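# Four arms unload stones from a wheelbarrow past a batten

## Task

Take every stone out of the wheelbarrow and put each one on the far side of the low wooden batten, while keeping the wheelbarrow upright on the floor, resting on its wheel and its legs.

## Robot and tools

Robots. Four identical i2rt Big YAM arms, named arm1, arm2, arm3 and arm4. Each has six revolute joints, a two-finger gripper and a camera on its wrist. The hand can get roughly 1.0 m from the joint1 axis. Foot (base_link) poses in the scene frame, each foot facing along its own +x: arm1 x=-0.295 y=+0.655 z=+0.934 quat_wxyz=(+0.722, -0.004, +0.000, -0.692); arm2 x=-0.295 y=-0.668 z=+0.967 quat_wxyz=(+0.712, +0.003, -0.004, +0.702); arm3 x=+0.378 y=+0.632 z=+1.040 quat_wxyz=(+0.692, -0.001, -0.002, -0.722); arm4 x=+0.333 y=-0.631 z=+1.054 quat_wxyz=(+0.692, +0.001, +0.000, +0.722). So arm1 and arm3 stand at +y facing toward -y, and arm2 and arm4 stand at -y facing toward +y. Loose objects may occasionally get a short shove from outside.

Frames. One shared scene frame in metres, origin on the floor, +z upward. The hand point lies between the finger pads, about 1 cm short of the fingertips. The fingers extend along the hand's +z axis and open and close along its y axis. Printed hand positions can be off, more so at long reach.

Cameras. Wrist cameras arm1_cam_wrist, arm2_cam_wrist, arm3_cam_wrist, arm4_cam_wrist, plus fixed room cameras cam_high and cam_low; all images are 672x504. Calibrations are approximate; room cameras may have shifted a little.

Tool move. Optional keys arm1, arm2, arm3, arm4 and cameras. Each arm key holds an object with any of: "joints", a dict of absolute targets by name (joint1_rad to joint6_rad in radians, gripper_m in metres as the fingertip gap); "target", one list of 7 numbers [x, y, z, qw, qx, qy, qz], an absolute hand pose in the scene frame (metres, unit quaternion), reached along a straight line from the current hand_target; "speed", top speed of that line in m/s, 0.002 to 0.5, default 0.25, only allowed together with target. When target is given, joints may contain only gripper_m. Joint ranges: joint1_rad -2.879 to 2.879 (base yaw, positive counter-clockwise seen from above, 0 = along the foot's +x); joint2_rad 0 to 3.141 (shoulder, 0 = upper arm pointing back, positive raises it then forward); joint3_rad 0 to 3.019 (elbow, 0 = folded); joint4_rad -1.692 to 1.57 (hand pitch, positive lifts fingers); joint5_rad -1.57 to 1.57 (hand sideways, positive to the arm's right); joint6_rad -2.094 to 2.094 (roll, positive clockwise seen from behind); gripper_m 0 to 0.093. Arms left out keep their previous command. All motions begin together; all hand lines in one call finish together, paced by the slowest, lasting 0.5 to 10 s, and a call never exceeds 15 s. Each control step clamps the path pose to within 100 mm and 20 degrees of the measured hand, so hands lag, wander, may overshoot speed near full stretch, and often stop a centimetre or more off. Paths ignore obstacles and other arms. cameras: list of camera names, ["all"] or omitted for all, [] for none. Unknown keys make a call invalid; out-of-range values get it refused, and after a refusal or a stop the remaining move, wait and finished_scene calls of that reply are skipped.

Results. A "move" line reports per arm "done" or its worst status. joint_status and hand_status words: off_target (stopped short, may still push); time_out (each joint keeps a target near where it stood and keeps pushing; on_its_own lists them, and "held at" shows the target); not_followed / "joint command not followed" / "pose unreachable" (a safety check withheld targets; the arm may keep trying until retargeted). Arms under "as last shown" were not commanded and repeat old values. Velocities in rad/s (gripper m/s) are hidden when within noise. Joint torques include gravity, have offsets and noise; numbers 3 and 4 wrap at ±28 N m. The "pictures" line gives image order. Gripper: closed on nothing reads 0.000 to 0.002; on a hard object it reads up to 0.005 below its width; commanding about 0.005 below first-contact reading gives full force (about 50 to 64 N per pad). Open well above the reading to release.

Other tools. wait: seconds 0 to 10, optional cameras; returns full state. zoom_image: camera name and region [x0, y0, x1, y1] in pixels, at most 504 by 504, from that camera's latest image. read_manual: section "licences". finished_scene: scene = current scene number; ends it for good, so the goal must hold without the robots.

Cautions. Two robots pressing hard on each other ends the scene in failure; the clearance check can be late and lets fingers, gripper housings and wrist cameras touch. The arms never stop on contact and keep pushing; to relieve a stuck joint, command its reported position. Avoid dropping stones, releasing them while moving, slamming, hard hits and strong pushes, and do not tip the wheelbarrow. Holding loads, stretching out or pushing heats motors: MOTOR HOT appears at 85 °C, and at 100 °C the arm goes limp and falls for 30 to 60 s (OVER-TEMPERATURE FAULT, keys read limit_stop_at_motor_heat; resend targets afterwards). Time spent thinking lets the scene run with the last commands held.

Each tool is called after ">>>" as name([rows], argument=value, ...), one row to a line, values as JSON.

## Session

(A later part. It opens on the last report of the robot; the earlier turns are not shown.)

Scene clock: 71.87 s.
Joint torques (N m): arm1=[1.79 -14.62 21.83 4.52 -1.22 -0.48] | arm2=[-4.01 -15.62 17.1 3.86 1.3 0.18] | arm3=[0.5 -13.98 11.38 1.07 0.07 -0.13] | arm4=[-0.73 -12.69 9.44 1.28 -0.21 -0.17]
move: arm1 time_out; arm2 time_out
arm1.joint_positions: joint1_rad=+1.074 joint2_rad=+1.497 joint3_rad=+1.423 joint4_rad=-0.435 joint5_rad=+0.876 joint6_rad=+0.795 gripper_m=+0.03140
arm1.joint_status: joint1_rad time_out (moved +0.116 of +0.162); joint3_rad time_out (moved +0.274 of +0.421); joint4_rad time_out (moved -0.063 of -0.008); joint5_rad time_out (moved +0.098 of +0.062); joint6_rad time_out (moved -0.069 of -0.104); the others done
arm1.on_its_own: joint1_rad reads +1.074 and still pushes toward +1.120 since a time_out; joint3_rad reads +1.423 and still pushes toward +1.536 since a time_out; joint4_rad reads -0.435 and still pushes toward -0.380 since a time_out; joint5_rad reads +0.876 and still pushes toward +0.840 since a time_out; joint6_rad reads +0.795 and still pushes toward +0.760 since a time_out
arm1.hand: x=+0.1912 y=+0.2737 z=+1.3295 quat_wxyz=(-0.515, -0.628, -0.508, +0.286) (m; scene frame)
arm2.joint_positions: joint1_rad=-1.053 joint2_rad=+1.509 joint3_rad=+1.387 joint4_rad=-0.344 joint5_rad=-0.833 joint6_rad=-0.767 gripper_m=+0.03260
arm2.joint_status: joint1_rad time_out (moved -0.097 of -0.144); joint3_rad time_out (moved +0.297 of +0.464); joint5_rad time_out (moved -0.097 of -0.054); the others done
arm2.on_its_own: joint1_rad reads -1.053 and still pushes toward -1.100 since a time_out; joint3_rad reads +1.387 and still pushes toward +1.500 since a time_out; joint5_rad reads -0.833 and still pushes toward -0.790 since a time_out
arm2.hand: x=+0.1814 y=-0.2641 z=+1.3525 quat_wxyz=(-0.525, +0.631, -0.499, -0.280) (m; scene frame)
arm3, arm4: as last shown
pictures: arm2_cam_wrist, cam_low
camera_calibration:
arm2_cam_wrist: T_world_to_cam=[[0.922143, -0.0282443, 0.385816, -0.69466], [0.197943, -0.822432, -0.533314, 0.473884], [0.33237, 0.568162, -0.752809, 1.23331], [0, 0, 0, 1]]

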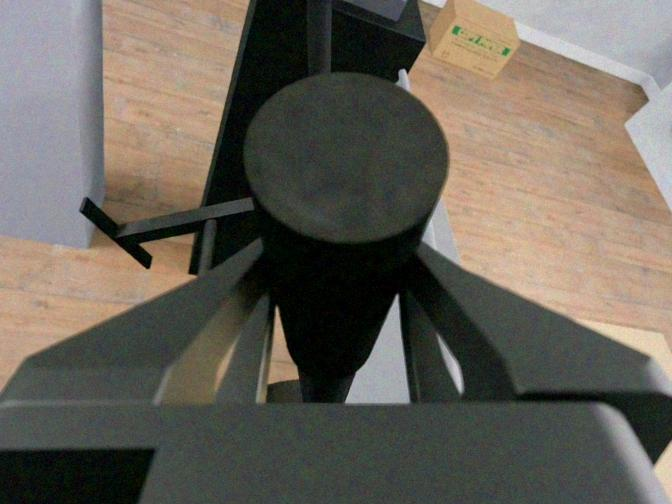

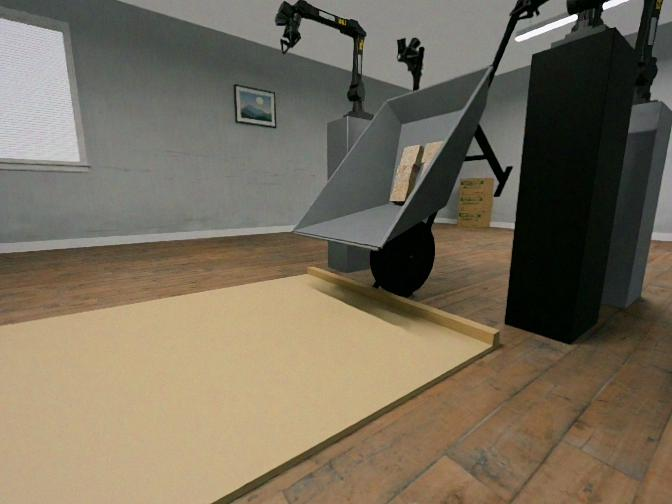

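>>> move(arm1={"joints": {"joint1_rad": 1.20, "joint2_rad": 1.70, "joint3_rad": 1.895, "joint4_rad": -0.41, "joint5_rad": 0.905, "joint6_rad": 0.64}}, arm2={"joints": {"joint1_rad": -1.165, "joint2_rad": 1.72, "joint3_rad": 1.885, "joint4_rad": -0.34, "joint5_rad": -0.845, "joint6_rad": -0.63}}, cameras=["cam_low", "cam_high"])

Scene clock: 75.67 s.
Joint torques (N m): arm1=[1.85 -19.14 21.87 4.25 -1.22 -0.22] | arm2=[-2.37 -19.02 17.17 3.64 1.43 0.12] | arm3=[0.44 -13.98 11.38 1.09 0.06 -0.13] | arm4=[-0.73 -12.69 9.44 1.29 -0.21 -0.17]
Heat: arm1: hottest joint3_rad 50 °C; arm2: hottest joint3_rad 55 °C; arm3: hottest joint3_rad 45 °C; arm4: hottest joint3_rad 40 °C.
move: arm1 time_out; arm2 time_out
arm1.joint_positions: joint1_rad=+1.152 joint2_rad=+1.727 joint3_rad=+1.766 joint4_rad=-0.458 joint5_rad=+0.939 joint6_rad=+0.646 gripper_m=+0.03139
arm1.joint_status: joint1_rad time_out (moved +0.078 of +0.126); joint3_rad time_out (moved +0.343 of +0.472); joint5_rad time_out (moved +0.063 of +0.029); the others done
arm1.on_its_own: joint1_rad reads +1.152 and still pushes toward +1.200 since a time_out; joint3_rad reads +1.766 and still pushes toward +1.878 since a time_out; joint5_rad reads +0.939 and still pushes toward +0.905 since a time_out
arm1.hand: x=+0.2978 y=+0.2749 z=+1.3709 quat_wxyz=(-0.533, -0.578, -0.532, +0.314) (m; scene frame)
arm2.joint_positions: joint1_rad=-1.136 joint2_rad=+1.727 joint3_rad=+1.722 joint4_rad=-0.388 joint5_rad=-0.892 joint6_rad=-0.638 gripper_m=+0.03247
arm2.joint_status: joint3_rad time_out (moved +0.335 of +0.498); joint5_rad time_out (moved -0.060 of -0.012); the others done
arm2.on_its_own: joint3_rad reads +1.722 and still pushes toward +1.835 since a time_out; joint5_rad reads -0.892 and still pushes toward -0.845 since a time_out
arm2.hand: x=+0.2865 y=-0.2657 z=+1.3942 quat_wxyz=(-0.540, +0.583, -0.524, -0.304) (m; scene frame)
arm3, arm4: as last shown
pictures: cam_high, cam_low

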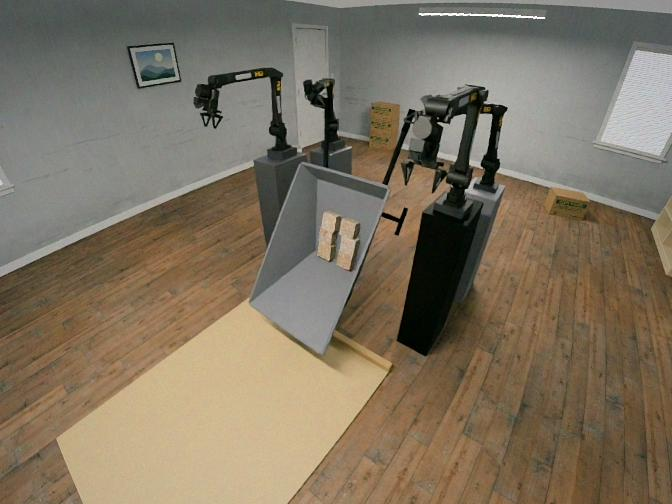

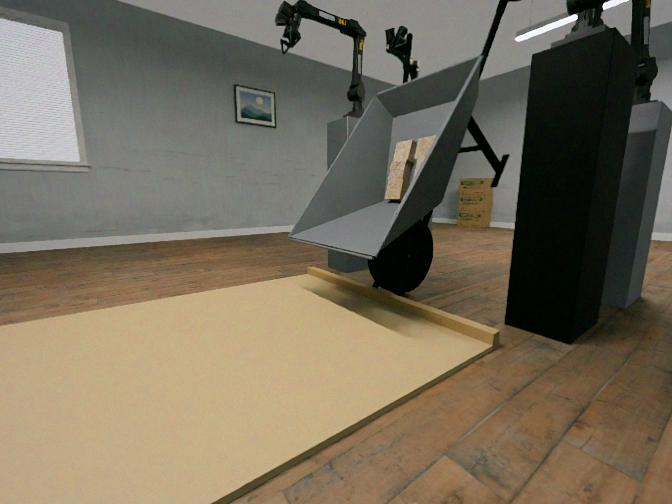

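>>> move(arm1={"joints": {"joint1_rad": 1.25, "joint2_rad": 1.955, "joint3_rad": 2.265, "joint4_rad": -0.31, "joint5_rad": 0.895, "joint6_rad": 0.32}}, arm2={"joints": {"joint1_rad": -1.22, "joint2_rad": 1.975, "joint3_rad": 2.26, "joint4_rad": -0.27, "joint5_rad": -0.83, "joint6_rad": -0.31}}, cameras=["cam_low", "cam_high"])

Scene clock: 79.80 s.
Joint torques (N m): arm1=[1.55 -25.29 19.36 4.16 -0.15 -0.16] | arm2=[-1.96 -24.29 17.11 4.83 0.93 0.37] | arm3=[0.44 -14.04 11.38 1.07 0.06 -0.13] | arm4=[-0.67 -12.69 9.43 1.26 -0.22 -0.17]
move: arm1 done; arm2 time_out
arm1.joint_positions: joint1_rad=+1.206 joint2_rad=+2.009 joint3_rad=+2.179 joint4_rad=-0.354 joint5_rad=+0.901 joint6_rad=+0.311 gripper_m=+0.03136
arm1.joint_status: all done
arm1.hand: x=+0.4219 y=+0.2769 z=+1.4091 quat_wxyz=(-0.574, -0.477, -0.572, +0.341) (m; scene frame)
arm2.joint_positions: joint1_rad=-1.196 joint2_rad=+1.998 joint3_rad=+2.131 joint4_rad=-0.344 joint5_rad=-0.860 joint6_rad=-0.351 gripper_m=+0.03165
arm2.joint_status: joint3_rad time_out (moved +0.409 of +0.538); joint4_rad time_out (moved +0.044 of +0.118); joint5_rad time_out (moved +0.032 of +0.062); joint6_rad time_out (moved +0.287 of +0.328); the others done
arm2.on_its_own: joint3_rad reads +2.131 and still pushes toward +2.244 since a time_out; joint4_rad reads -0.344 and still pushes toward -0.270 since a time_out; joint5_rad reads -0.860 and still pushes toward -0.830 since a time_out; joint6_rad reads -0.351 and still pushes toward -0.310 since a time_out
arm2.hand: x=+0.4076 y=-0.2681 z=+1.4305 quat_wxyz=(-0.573, +0.490, -0.569, -0.329) (m; scene frame)
arm3, arm4: as last shown
pictures: cam_high, cam_low

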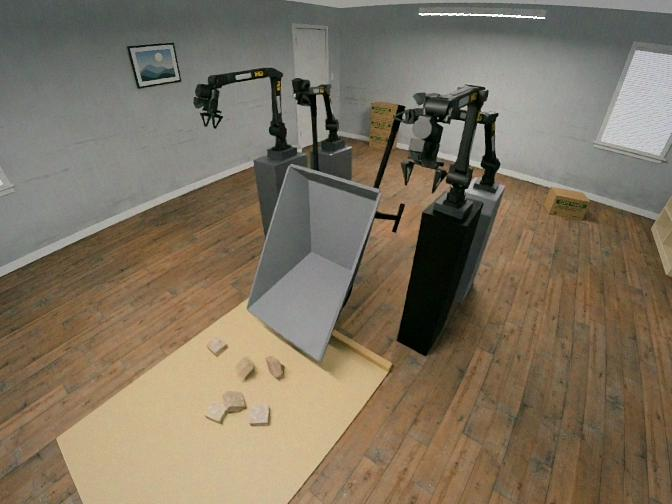

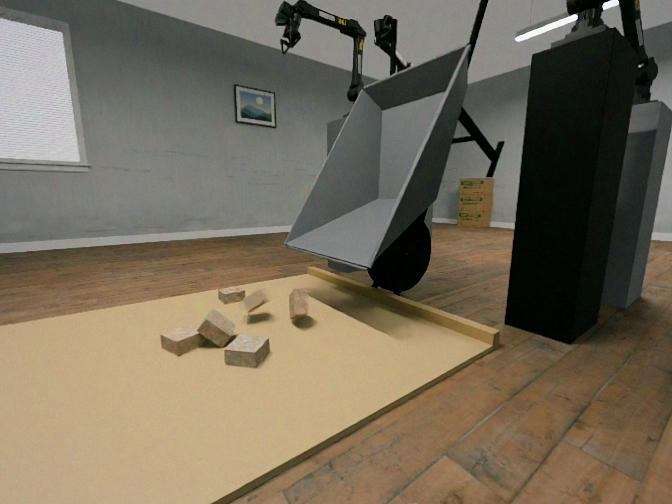

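>>> move(arm1={"target": [0.095, 0.270, 1.312, 0.4829, 0.6970, 0.4523, -0.2768], "speed": 0.2}, arm2={"target": [0.086, -0.258, 1.334, 0.4829, -0.6970, 0.4523, 0.2768], "speed": 0.2}, cameras=["cam_low", "arm2_cam_wrist"])

Scene clock: 83.23 s.
Joint torques (N m): arm1=[-1.96 -11.34 15.73 2.44 0.48 -0.57] | arm2=[0.26 -12.98 11.43 2.69 0.22 0.03] | arm3=[0.5 -13.98 11.38 1.07 0.07 -0.13] | arm4=[-0.73 -12.69 9.43 1.29 -0.22 -0.18]
move: arm1 off_target; arm2 off_target
arm1.joint_positions: joint1_rad=+0.985 joint2_rad=+1.344 joint3_rad=+1.220 joint4_rad=-0.584 joint5_rad=+0.855 joint6_rad=+1.051 gripper_m=+0.03116
arm1.hand: x=+0.0880 y=+0.2749 z=+1.2803 quat_wxyz=(-0.464, -0.710, -0.454, +0.272) (m; scene frame)
arm1.hand_target: x=+0.0944 y=+0.2718 z=+1.3116 quat_wxyz=(-0.484, -0.699, -0.451, +0.270) (m; scene frame)
arm1.hand_status: off_target (0.033 m and 2.7 deg from the pose sent, 0.341 m and 31.5 deg at the start; pose on its path clipped on 2 of 78 steps)
arm2.joint_positions: joint1_rad=-0.958 joint2_rad=+1.370 joint3_rad=+1.212 joint4_rad=-0.522 joint5_rad=-0.836 joint6_rad=-0.940 gripper_m=+0.02856
arm2.on_its_own: gripper_m moved -0.00310 toward your old target +0.02300
arm2.hand: x=+0.0764 y=-0.2639 z=+1.3071 quat_wxyz=(-0.454, +0.697, -0.469, -0.295) (m; scene frame)
arm2.hand_target: x=+0.0848 y=-0.2595 z=+1.3344 quat_wxyz=(-0.483, +0.696, -0.453, -0.277) (m; scene frame)
arm2.hand_status: off_target (0.029 m and 4.4 deg from the pose sent, 0.336 m and 29.8 deg at the start)
arm3.joint_positions: joint1_rad=+1.600 joint2_rad=+1.503 joint3_rad=+1.487 joint4_rad=-1.211 joint5_rad=-0.010 joint6_rad=+0.000 gripper_m=+0.09399
arm3.hand: x=+0.9059 y=+0.6274 z=+1.3163 quat_wxyz=(-0.172, -0.006, -0.985, -0.002) (m; scene frame)
arm4.joint_positions: joint1_rad=-1.600 joint2_rad=+1.503 joint3_rad=+1.486 joint4_rad=-1.210 joint5_rad=+0.003 joint6_rad=+0.014 gripper_m=+0.09396
arm4.hand: x=+0.8623 y=-0.6256 z=+1.3296 quat_wxyz=(-0.171, -0.001, -0.985, -0.002) (m; scene frame)
pictures: arm2_cam_wrist, cam_low
camera_calibration:
arm2_cam_wrist: T_world_to_cam=[[0.918966, 0.167124, 0.35717, -0.491016], [0.321311, -0.842427, -0.432522, 0.324155], [0.228604, 0.512236, -0.827861, 1.32517], [0, 0, 0, 1]]

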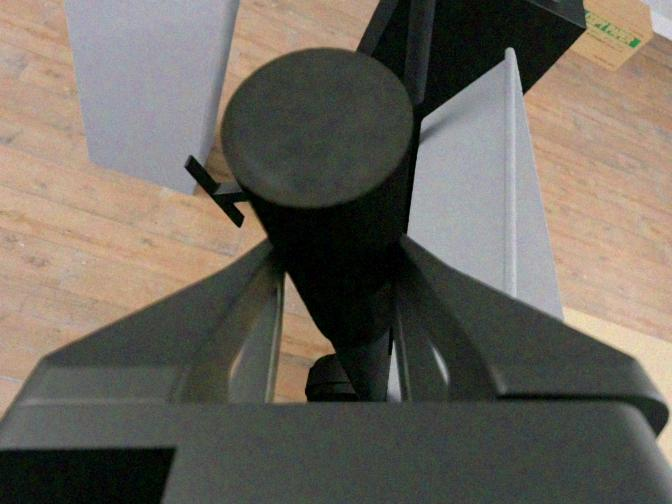

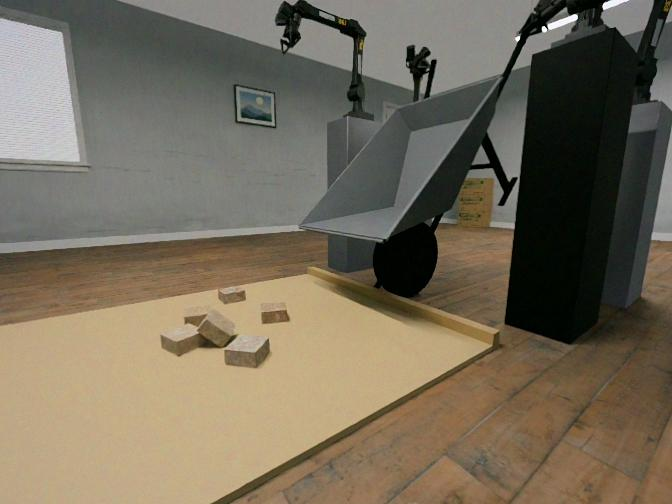

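>>> move(arm2={"target": [0.084, -0.239, 1.327, 0.5371, -0.6551, 0.3915, 0.3591], "speed": 0.08, "joints": {"gripper_m": 0.048}}, cameras=[])

>>> move(arm2={"joints": {"gripper_m": 0.023}}, cameras=["arm2_cam_wrist", "arm1_cam_wrist"])

Scene clock: 87.03 s.
move: arm2 off_target
arm2.joint_status: all done
arm2.hand_status: off_target (0.020 m and 2.9 deg from the pose sent, 0.033 m and 15.7 deg at the start)
pictures: none

Scene clock: 87.57 s.
Joint torques (N m): arm1=[-1.44 -10.87 16.13 2.78 0.55 -0.67] | arm2=[-0.62 -11.52 10.55 4.05 0.86 0.39] | arm3=[0.44 -14.04 11.38 1.07 0.07 -0.13] | arm4=[-0.67 -12.75 9.44 1.26 -0.22 -0.18]
move: arm2 off_target
arm1.joint_positions: joint1_rad=+0.978 joint2_rad=+1.340 joint3_rad=+1.215 joint4_rad=-0.592 joint5_rad=+0.853 joint6_rad=+1.062 gripper_m=+0.03116
arm1.hand: x=+0.0834 y=+0.2737 z=+1.2788 quat_wxyz=(-0.461, -0.714, -0.451, +0.272) (m; scene frame)
arm2.joint_positions: joint1_rad=-0.952 joint2_rad=+1.404 joint3_rad=+1.112 joint4_rad=-0.114 joint5_rad=-1.034 joint6_rad=-0.762 gripper_m=+0.03266
arm2.joint_status: gripper_m off_target (ended at +0.03270, target +0.02300)
arm2.hand: x=+0.0652 y=-0.2432 z=+1.3126 quat_wxyz=(-0.513, +0.667, -0.389, -0.375) (m; scene frame)
arm3.joint_positions: joint1_rad=+1.600 joint2_rad=+1.503 joint3_rad=+1.487 joint4_rad=-1.211 joint5_rad=-0.010 joint6_rad=+0.000 gripper_m=+0.09399
arm3.hand: x=+0.9059 y=+0.6274 z=+1.3163 quat_wxyz=(-0.172, -0.006, -0.985, -0.002) (m; scene frame)
arm4.joint_positions: joint1_rad=-1.600 joint2_rad=+1.503 joint3_rad=+1.486 joint4_rad=-1.210 joint5_rad=+0.003 joint6_rad=+0.014 gripper_m=+0.09396
arm4.hand: x=+0.8623 y=-0.6256 z=+1.3296 quat_wxyz=(-0.171, -0.001, -0.985, -0.002) (m; scene frame)
pictures: arm1_cam_wrist, arm2_cam_wrist
camera_calibration:
arm1_cam_wrist: T_world_to_cam=[[-0.889897, 0.166227, -0.424795, 0.572851], [0.350042, 0.845964, -0.402263, 0.259993], [0.292494, -0.506669, -0.811008, 1.27465], [0, 0, 0, 1]]
arm2_cam_wrist: T_world_to_cam=[[0.897665, 0.189392, 0.397904, -0.532769], [0.413063, -0.676226, -0.609998, 0.614978], [0.153544, 0.711934, -0.685255, 1.18796], [0, 0, 0, 1]]

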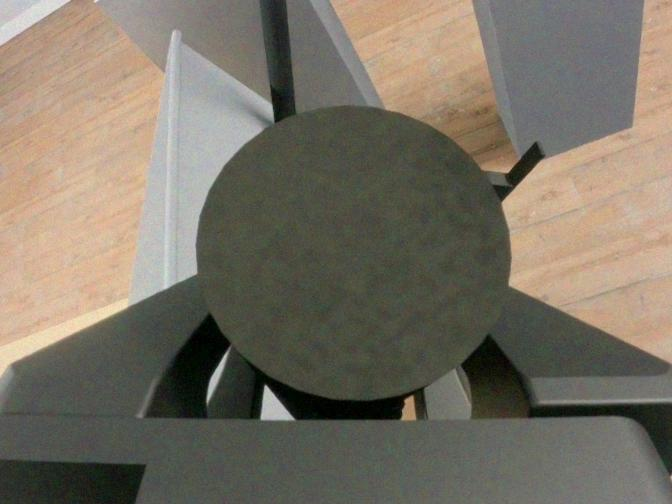

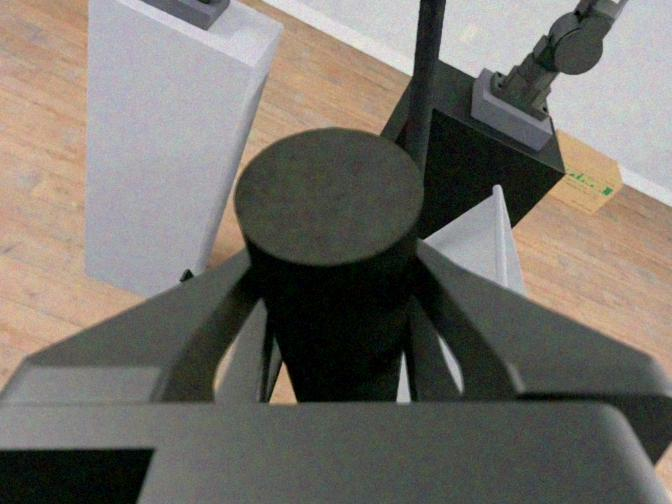

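>>> move(arm1={"target": [-0.132, 0.270, 1.171, 0.4600, 0.7910, 0.3274, -0.2363], "speed": 0.18}, arm2={"target": [-0.142, -0.246, 1.201, 0.5153, -0.7234, 0.3602, 0.2852], "speed": 0.18}, cameras=["cam_low"])

Scene clock: 91.30 s.
Joint torques (N m): arm1=[0.5 -4.66 11.93 3.07 0.11 -0.43] | arm2=[-2.37 -7.18 8.08 2.62 0.52 0.33] | arm3=[0.44 -13.98 11.4 1.07 0.07 -0.13] | arm4=[-0.73 -12.75 9.43 1.29 -0.21 -0.17]
move: arm1 off_target; arm2 off_target
arm1.joint_positions: joint1_rad=+0.568 joint2_rad=+0.988 joint3_rad=+0.646 joint4_rad=-0.308 joint5_rad=+0.621 joint6_rad=+1.130 gripper_m=+0.03075
arm1.hand: x=-0.1469 y=+0.2705 z=+1.1624 quat_wxyz=(-0.446, -0.804, -0.311, +0.240) (m; scene frame)
arm1.hand_target: x=-0.1318 y=+0.2706 z=+1.1707 quat_wxyz=(-0.460, -0.791, -0.327, +0.235) (m; scene frame)
arm1.hand_status: off_target (0.017 m and 2.9 deg from the pose sent, 0.241 m and 17.1 deg at the start)
arm2.joint_positions: joint1_rad=-0.508 joint2_rad=+1.084 joint3_rad=+0.576 joint4_rad=+0.098 joint5_rad=-0.579 joint6_rad=-0.845 gripper_m=+0.03271
arm2.hand: x=-0.1581 y=-0.2437 z=+1.1953 quat_wxyz=(-0.502, +0.740, -0.339, -0.292) (m; scene frame)
arm2.hand_target: x=-0.1422 y=-0.2464 z=+1.2008 quat_wxyz=(-0.515, +0.724, -0.360, -0.284) (m; scene frame)
arm2.hand_status: off_target (0.017 m and 3.5 deg from the pose sent, 0.235 m and 12.6 deg at the start)
arm3, arm4: as last shown
pictures: cam_low

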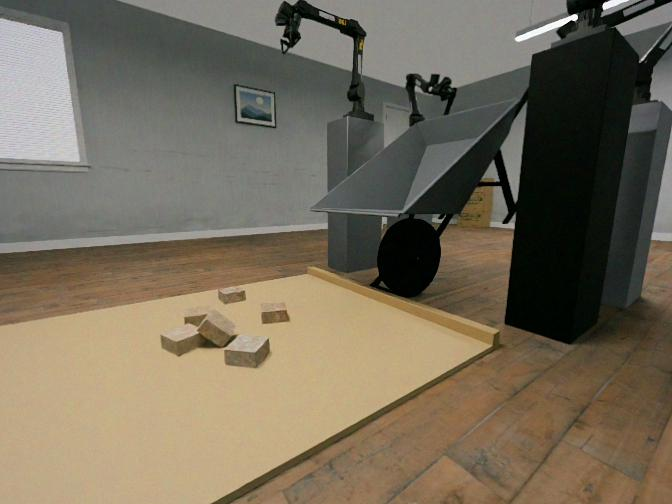

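>>> move(arm1={"target": [-0.368, 0.266, 1.036, 0.4602, 0.8324, 0.2351, -0.2001], "speed": 0.2}, arm2={"target": [-0.378, -0.246, 1.062, 0.4695, -0.8176, 0.2558, 0.2137], "speed": 0.2}, cameras=["cam_low", "arm2_cam_wrist"])

Scene clock: 94.70 s.
Joint torques (N m): arm1=[-4.48 -8.94 8.24 4.19 0.95 -0.63] | arm2=[1.44 -12.22 4.77 3.74 -0.47 0.32] | arm3=[0.44 -13.98 11.4 1.07 0.06 -0.13] | arm4=[-0.73 -12.75 9.42 1.29 -0.21 -0.18]
move: arm1 off_target; arm2 off_target
arm1.joint_positions: joint1_rad=-0.224 joint2_rad=+1.190 joint3_rad=+0.315 joint4_rad=+0.250 joint5_rad=-0.092 joint6_rad=+0.904 gripper_m=+0.03066
arm1.hand: x=-0.3497 y=+0.2707 z=+1.0079 quat_wxyz=(-0.434, -0.856, -0.234, +0.153) (m; scene frame)
arm1.hand_target: x=-0.3666 y=+0.2657 z=+1.0350 quat_wxyz=(-0.460, -0.834, -0.233, +0.198) (m; scene frame)
arm1.hand_status: off_target (0.034 m and 6.7 deg from the pose sent, 0.255 m and 10.5 deg at the start)
arm2.joint_positions: joint1_rad=+0.225 joint2_rad=+1.354 joint3_rad=+0.388 joint4_rad=+0.377 joint5_rad=+0.109 joint6_rad=-0.819 gripper_m=+0.03275
arm2.hand: x=-0.3659 y=-0.2470 z=+1.0349 quat_wxyz=(-0.443, +0.840, -0.259, -0.175) (m; scene frame)
arm2.hand_target: x=-0.3758 y=-0.2458 z=+1.0606 quat_wxyz=(-0.470, +0.818, -0.257, -0.209) (m; scene frame)
arm2.hand_status: off_target (0.030 m and 5.9 deg from the pose sent, 0.257 m and 16.3 deg at the start)
arm3, arm4: as last shown
pictures: arm2_cam_wrist, cam_low
camera_calibration:
arm2_cam_wrist: T_world_to_cam=[[0.581707, 0.489678, 0.649486, -0.33637], [0.701369, -0.706356, -0.0956206, 0.186851], [0.411945, 0.511152, -0.754337, 1.183], [0, 0, 0, 1]]

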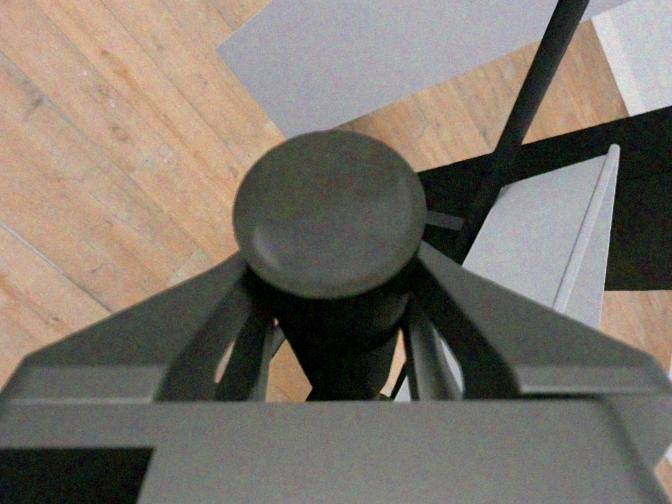

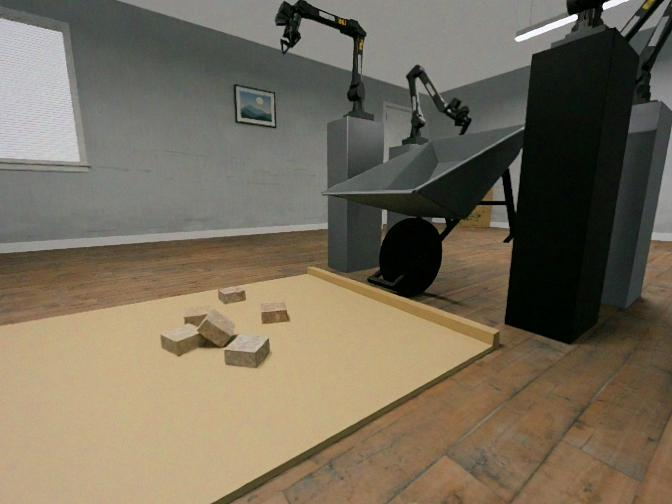

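>>> move(arm1={"target": [-0.554, 0.262, 0.821, 0.4803, 0.8547, 0.1496, -0.1276], "speed": 0.2}, arm2={"target": [-0.568, -0.246, 0.843, 0.4803, -0.8547, 0.1496, 0.1276], "speed": 0.2}, cameras=[])

Scene clock: 97.60 s.
Joint torques (N m): arm1=[-5.07 -17.2 1.11 5.64 -0.15 -0.19] | arm2=[2.49 -19.66 0.73 4.62 0.53 -0.19] | arm3=[0.5 -13.98 11.38 1.09 0.06 -0.12] | arm4=[-0.73 -12.81 9.44 1.28 -0.22 -0.17]
Heat: arm1: hottest joint3_rad 50 °C; arm2: hottest joint3_rad 49 °C; arm3: hottest joint3_rad 46 °C; arm4: hottest joint3_rad 41 °C.
move: arm1 off_target; arm2 off_target
arm1.joint_positions: joint1_rad=-0.790 joint2_rad=+2.255 joint3_rad=+0.598 joint4_rad=+0.855 joint5_rad=-0.590 joint6_rad=+0.734 gripper_m=+0.03065
arm1.hand: x=-0.5192 y=+0.2725 z=+0.7821 quat_wxyz=(-0.446, -0.880, -0.149, +0.068) (m; scene frame)
arm1.hand_target: x=-0.5525 y=+0.2628 z=+0.8199 quat_wxyz=(-0.480, -0.855, -0.149, +0.127) (m; scene frame)
arm1.hand_status: off_target (0.053 m and 8.3 deg from the pose sent, 0.277 m and 11.5 deg at the start)
arm2.joint_positions: joint1_rad=+0.743 joint2_rad=+2.295 joint3_rad=+0.694 joint4_rad=+0.821 joint5_rad=+0.546 joint6_rad=-0.712 gripper_m=+0.03273
arm2.hand: x=-0.5405 y=-0.2573 z=+0.8019 quat_wxyz=(-0.442, +0.878, -0.161, -0.090) (m; scene frame)
arm2.hand_target: x=-0.5682 y=-0.2469 z=+0.8414 quat_wxyz=(-0.478, +0.855, -0.152, -0.132) (m; scene frame)
arm2.hand_status: off_target (0.051 m and 6.9 deg from the pose sent, 0.279 m and 14.4 deg at the start)
arm3, arm4: as last shown
pictures: none

>>> move(arm1={"target": [-0.640, 0.261, 0.632, 0.4955, 0.8615, 0.0980, -0.0640], "speed": 0.16}, arm2={"target": [-0.658, -0.246, 0.653, 0.4955, -0.8615, 0.0980, 0.0640], "speed": 0.16}, cameras=[])

Scene clock: 100.23 s.
Joint torques (N m): arm1=[-5.83 -21.01 0.75 3.32 -0.72 -0.21] | arm2=[3.19 -23.24 0.61 2.32 1.49 -0.31] | arm3=[0.5 -13.98 11.4 1.07 0.07 -0.12] | arm4=[-0.79 -12.69 9.43 1.28 -0.21 -0.18]
move: arm1 off_target; arm2 off_target
arm1.joint_positions: joint1_rad=-0.947 joint2_rad=+2.817 joint3_rad=+1.091 joint4_rad=+0.838 joint5_rad=-0.751 joint6_rad=+0.728 gripper_m=+0.03064
arm1.hand: x=-0.5935 y=+0.2705 z=+0.5927 quat_wxyz=(-0.468, -0.878, -0.097, +0.019) (m; scene frame)
arm1.hand_target: x=-0.6400 y=+0.2624 z=+0.6301 quat_wxyz=(-0.493, -0.862, -0.097, +0.067) (m; scene frame)
arm1.hand_status: off_target (0.062 m and 6.3 deg from the pose sent, 0.193 m and 8.4 deg at the start)
arm2.joint_positions: joint1_rad=+0.903 joint2_rad=+2.845 joint3_rad=+1.201 joint4_rad=+0.782 joint5_rad=+0.714 joint6_rad=-0.703 gripper_m=+0.03273
arm2.hand: x=-0.6184 y=-0.2566 z=+0.6103 quat_wxyz=(-0.464, +0.878, -0.112, -0.041) (m; scene frame)
arm2.hand_target: x=-0.6571 y=-0.2466 z=+0.6509 quat_wxyz=(-0.494, +0.861, -0.100, -0.064) (m; scene frame)
arm2.hand_status: off_target (0.059 m and 5.1 deg from the pose sent, 0.190 m and 10.1 deg at the start)
arm3, arm4: as last shown
pictures: none

>>> move(arm1={"target": [-0.612, 0.268, 0.566, 0.4950, 0.8640, 0.0900, -0.0400], "speed": 0.06}, arm2={"target": [-0.634, -0.254, 0.588, 0.4950, -0.8630, 0.1000, 0.0450], "speed": 0.06}, cameras=["cam_low", "cam_high"])

Scene clock: 102.47 s.
Joint torques (N m): arm1=[-4.48 -16.85 0.54 4.36 -0.37 -0.23] | arm2=[2.26 -18.78 0.69 3.48 0.99 -0.2] | arm3=[0.44 -14.04 11.38 1.09 0.07 -0.13] | arm4=[-0.67 -12.81 9.46 1.31 -0.21 -0.17]
move: arm1 off_target; arm2 off_target
arm1.joint_positions: joint1_rad=-0.944 joint2_rad=+2.938 joint3_rad=+1.191 joint4_rad=+0.867 joint5_rad=-0.779 joint6_rad=+0.760 gripper_m=+0.03064
arm1.hand: x=-0.5861 y=+0.2699 z=+0.5509 quat_wxyz=(-0.477, -0.874, -0.090, +0.004) (m; scene frame)
arm1.hand_target: x=-0.6117 y=+0.2682 z=+0.5660 quat_wxyz=(-0.495, -0.863, -0.091, +0.040) (m; scene frame)
arm1.hand_status: off_target (0.030 m and 4.7 deg from the pose sent, 0.033 m and 4.3 deg at the start)
arm2.joint_positions: joint1_rad=+0.903 joint2_rad=+2.953 joint3_rad=+1.297 joint4_rad=+0.790 joint5_rad=+0.746 joint6_rad=-0.718 gripper_m=+0.03273
arm2.hand: x=-0.6121 y=-0.2563 z=+0.5715 quat_wxyz=(-0.473, +0.874, -0.109, -0.025) (m; scene frame)
arm2.hand_target: x=-0.6336 y=-0.2543 z=+0.5877 quat_wxyz=(-0.494, +0.862, -0.101, -0.044) (m; scene frame)
arm2.hand_status: off_target (0.028 m and 3.8 deg from the pose sent, 0.027 m and 4.2 deg at the start)
arm3, arm4: as last shown
pictures: cam_high, cam_low

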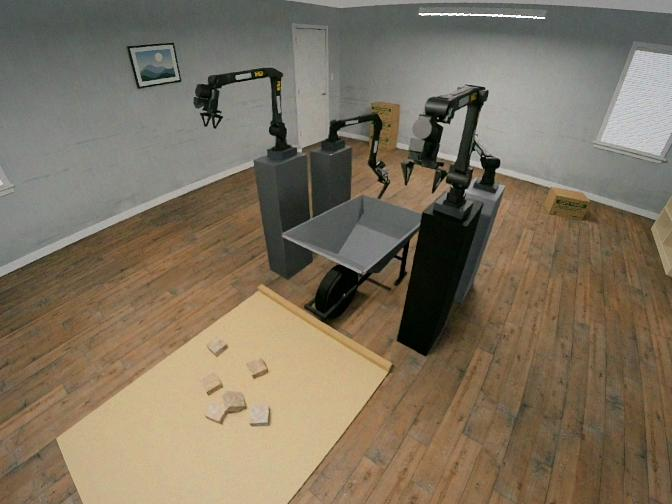

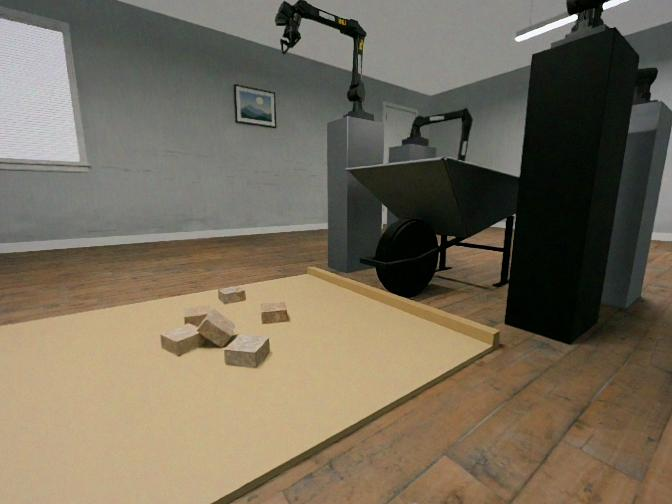

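>>> move(arm1={"target": [-0.594, 0.270, 0.541, 0.487, 0.869, 0.088, -0.015], "speed": 0.05}, arm2={"target": [-0.618, -0.257, 0.562, 0.484, -0.868, 0.106, 0.032], "speed": 0.05}, cameras=[])

>>> move(arm1={"joints": {"gripper_m": 0.09}}, arm2={"joints": {"gripper_m": 0.09}}, cameras=["arm1_cam_wrist", "arm2_cam_wrist"])

Scene clock: 104.73 s.
move: arm1 off_target; arm2 off_target
arm1.hand_status: off_target (0.011 m and 1.6 deg from the pose sent, 0.013 m and 1.7 deg at the start)
arm2.hand_status: off_target (0.011 m and 1.3 deg from the pose sent, 0.011 m and 1.7 deg at the start)
pictures: none

Scene clock: 105.70 s.
Joint torques (N m): arm1=[-2.55 -13.92 0.72 2.76 -0.22 -0.15] | arm2=[0.73 -15.68 1.16 2.19 0.2 -0.06] | arm3=[0.5 -13.98 11.38 1.07 0.06 -0.13] | arm4=[-0.79 -12.69 9.43 1.29 -0.21 -0.17]
move: arm1 done; arm2 done
arm1.joint_positions: joint1_rad=-0.950 joint2_rad=+2.954 joint3_rad=+1.224 joint4_rad=+0.878 joint5_rad=-0.790 joint6_rad=+0.760 gripper_m=+0.08990
arm1.joint_status: all done
arm1.hand: x=-0.5959 y=+0.2639 z=+0.5486 quat_wxyz=(-0.487, -0.868, -0.095, +0.013) (m; scene frame)
arm2.joint_positions: joint1_rad=+0.906 joint2_rad=+2.965 joint3_rad=+1.326 joint4_rad=+0.802 joint5_rad=+0.761 joint6_rad=-0.729 gripper_m=+0.08995
arm2.joint_status: all done
arm2.hand: x=-0.6191 y=-0.2496 z=+0.5716 quat_wxyz=(-0.484, +0.867, -0.111, -0.029) (m; scene frame)
arm3.joint_positions: joint1_rad=+1.600 joint2_rad=+1.503 joint3_rad=+1.487 joint4_rad=-1.211 joint5_rad=-0.010 joint6_rad=+0.000 gripper_m=+0.09399
arm3.hand: x=+0.9059 y=+0.6274 z=+1.3163 quat_wxyz=(-0.172, -0.006, -0.985, -0.002) (m; scene frame)
arm4.joint_positions: joint1_rad=-1.600 joint2_rad=+1.503 joint3_rad=+1.486 joint4_rad=-1.210 joint5_rad=+0.003 joint6_rad=+0.014 gripper_m=+0.09396
arm4.hand: x=+0.8623 y=-0.6256 z=+1.3296 quat_wxyz=(-0.171, -0.001, -0.985, -0.002) (m; scene frame)
pictures: arm1_cam_wrist, arm2_cam_wrist
camera_calibration:
arm1_cam_wrist: T_world_to_cam=[[-0.167529, 0.502536, -0.848169, 0.233822], [0.75702, 0.616702, 0.215868, 0.176257], [0.631549, -0.605917, -0.483746, 0.924902], [0, 0, 0, 1]]
arm2_cam_wrist: T_world_to_cam=[[0.212806, 0.523069, 0.825296, -0.20752], [0.760735, -0.618759, 0.196008, 0.210198], [0.613185, 0.58612, -0.529592, 0.954001], [0, 0, 0, 1]]

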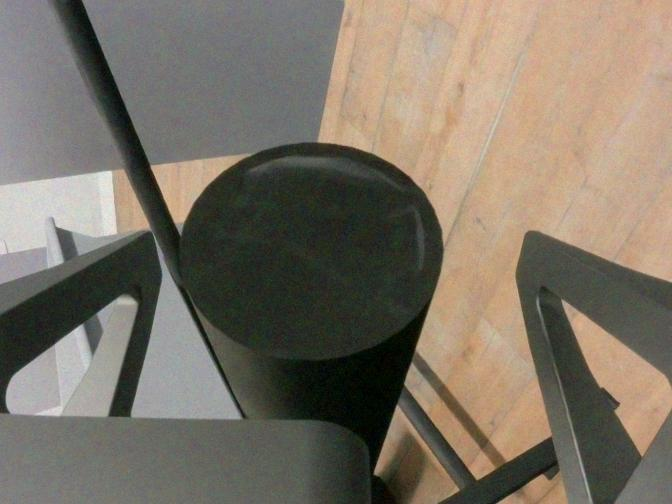

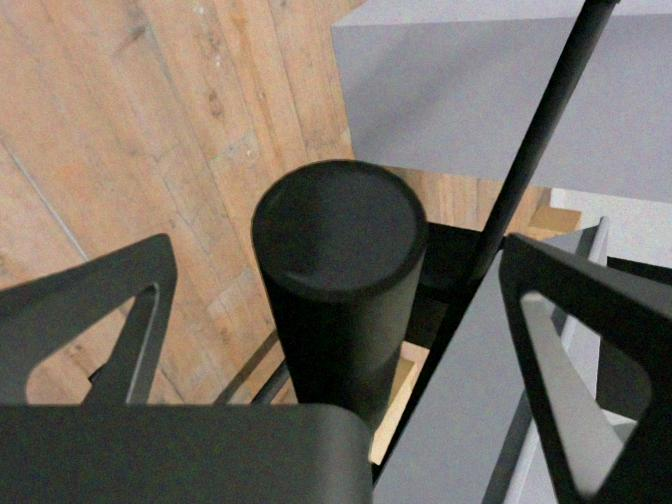

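>>> move(arm1={"target": [-0.605, 0.376, 0.618, 0.487, 0.868, 0.095, -0.013], "speed": 0.15}, arm2={"target": [-0.628, -0.362, 0.641, 0.484, -0.867, 0.111, 0.029], "speed": 0.15}, cameras=["cam_high", "cam_low", "arm1_cam_wrist", "arm2_cam_wrist"])

Scene clock: 108.23 s.
Joint torques (N m): arm1=[-2.14 -15.27 -0.94 0.69 -0.65 -0.34] | arm2=[0.91 -17.08 -0.69 0.24 0.49 0.25] | arm3=[0.5 -14.04 11.4 1.07 0.07 -0.13] | arm4=[-0.62 -12.69 9.43 1.29 -0.21 -0.18]
Heat: arm1: hottest joint3_rad 47 °C; arm2: hottest joint3_rad 44 °C; arm3: hottest joint3_rad 47 °C; arm4: hottest joint3_rad 42 °C.
move: arm1 done; arm2 done
arm1.joint_positions: joint1_rad=-1.220 joint2_rad=+2.763 joint3_rad=+0.968 joint4_rad=+0.681 joint5_rad=-0.939 joint6_rad=+0.418 gripper_m=+0.08990
arm1.hand: x=-0.6050 y=+0.3750 z=+0.6147 quat_wxyz=(-0.487, -0.868, -0.093, +0.014) (m; scene frame)
arm1.hand_target: x=-0.6049 y=+0.3759 z=+0.6180 quat_wxyz=(-0.487, -0.868, -0.095, +0.013) (m; scene frame)
arm1.hand_status: done (0.003 m and 0.3 deg from the pose sent, 0.132 m and 0.0 deg at the start)
arm2.joint_positions: joint1_rad=+1.140 joint2_rad=+2.774 joint3_rad=+1.051 joint4_rad=+0.678 joint5_rad=+0.904 joint6_rad=-0.451 gripper_m=+0.08996
arm2.hand: x=-0.6268 y=-0.3569 z=+0.6387 quat_wxyz=(-0.486, +0.867, -0.110, -0.028) (m; scene frame)
arm2.hand_target: x=-0.6277 y=-0.3619 z=+0.6410 quat_wxyz=(-0.484, +0.867, -0.111, -0.029) (m; scene frame)
arm2.hand_status: done (0.006 m and 0.2 deg from the pose sent, 0.132 m and 0.0 deg at the start)
arm3, arm4: as last shown
pictures: arm1_cam_wrist, arm2_cam_wrist, cam_high, cam_low
camera_calibration:
arm1_cam_wrist: T_world_to_cam=[[-0.165269, 0.503989, -0.847751, 0.233049], [0.759814, 0.613085, 0.216354, 0.103115], [0.628784, -0.608377, -0.484262, 1.02947], [0, 0, 0, 1]]
arm2_cam_wrist: T_world_to_cam=[[0.210038, 0.520505, 0.827622, -0.209266], [0.760363, -0.619095, 0.196391, 0.135889], [0.614599, 0.588044, -0.525806, 1.05628], [0, 0, 0, 1]]

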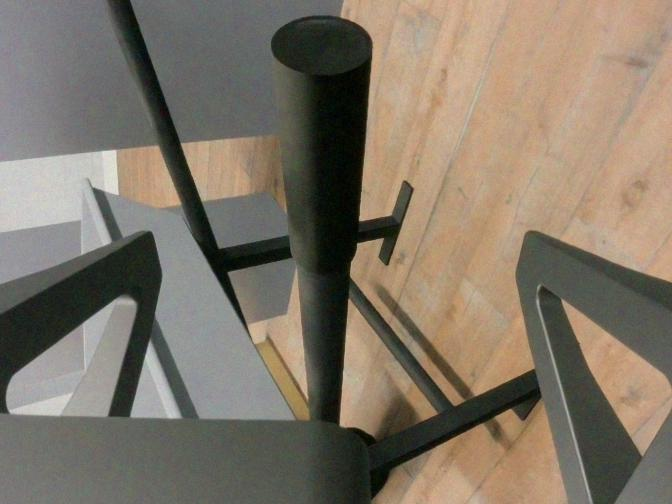

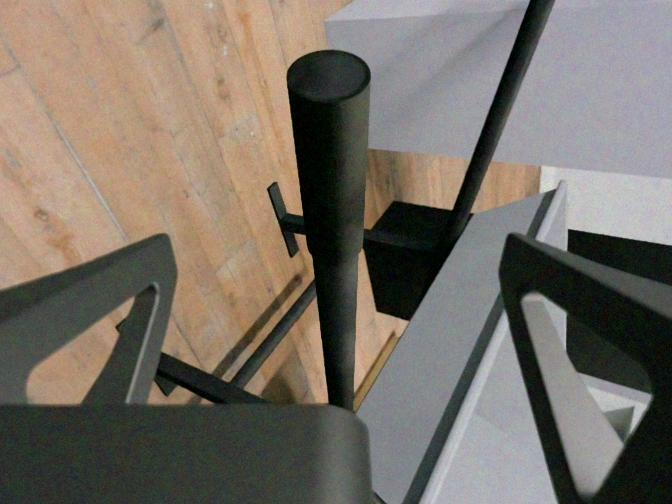

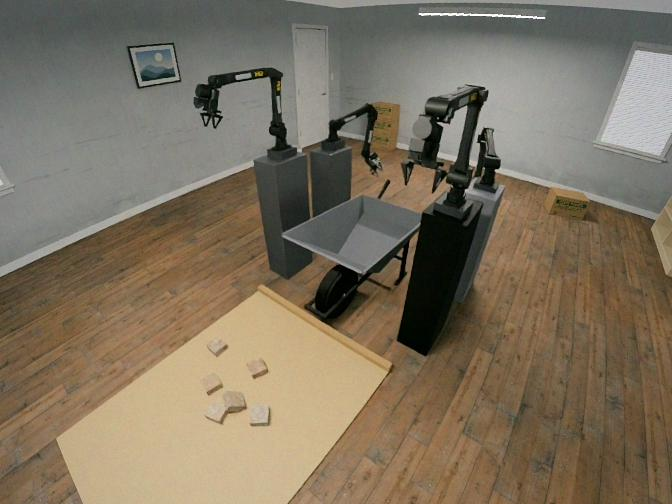

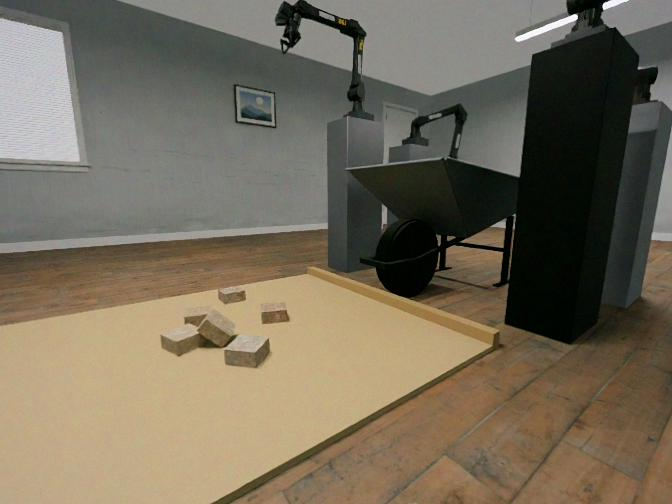

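The six stones are on the mat beyond the batten, the barrow is empty and standing on its wheel and legs, and both arms are clear of it.

>>> finished_scene(scene=2)

The scene is finished: the task was done.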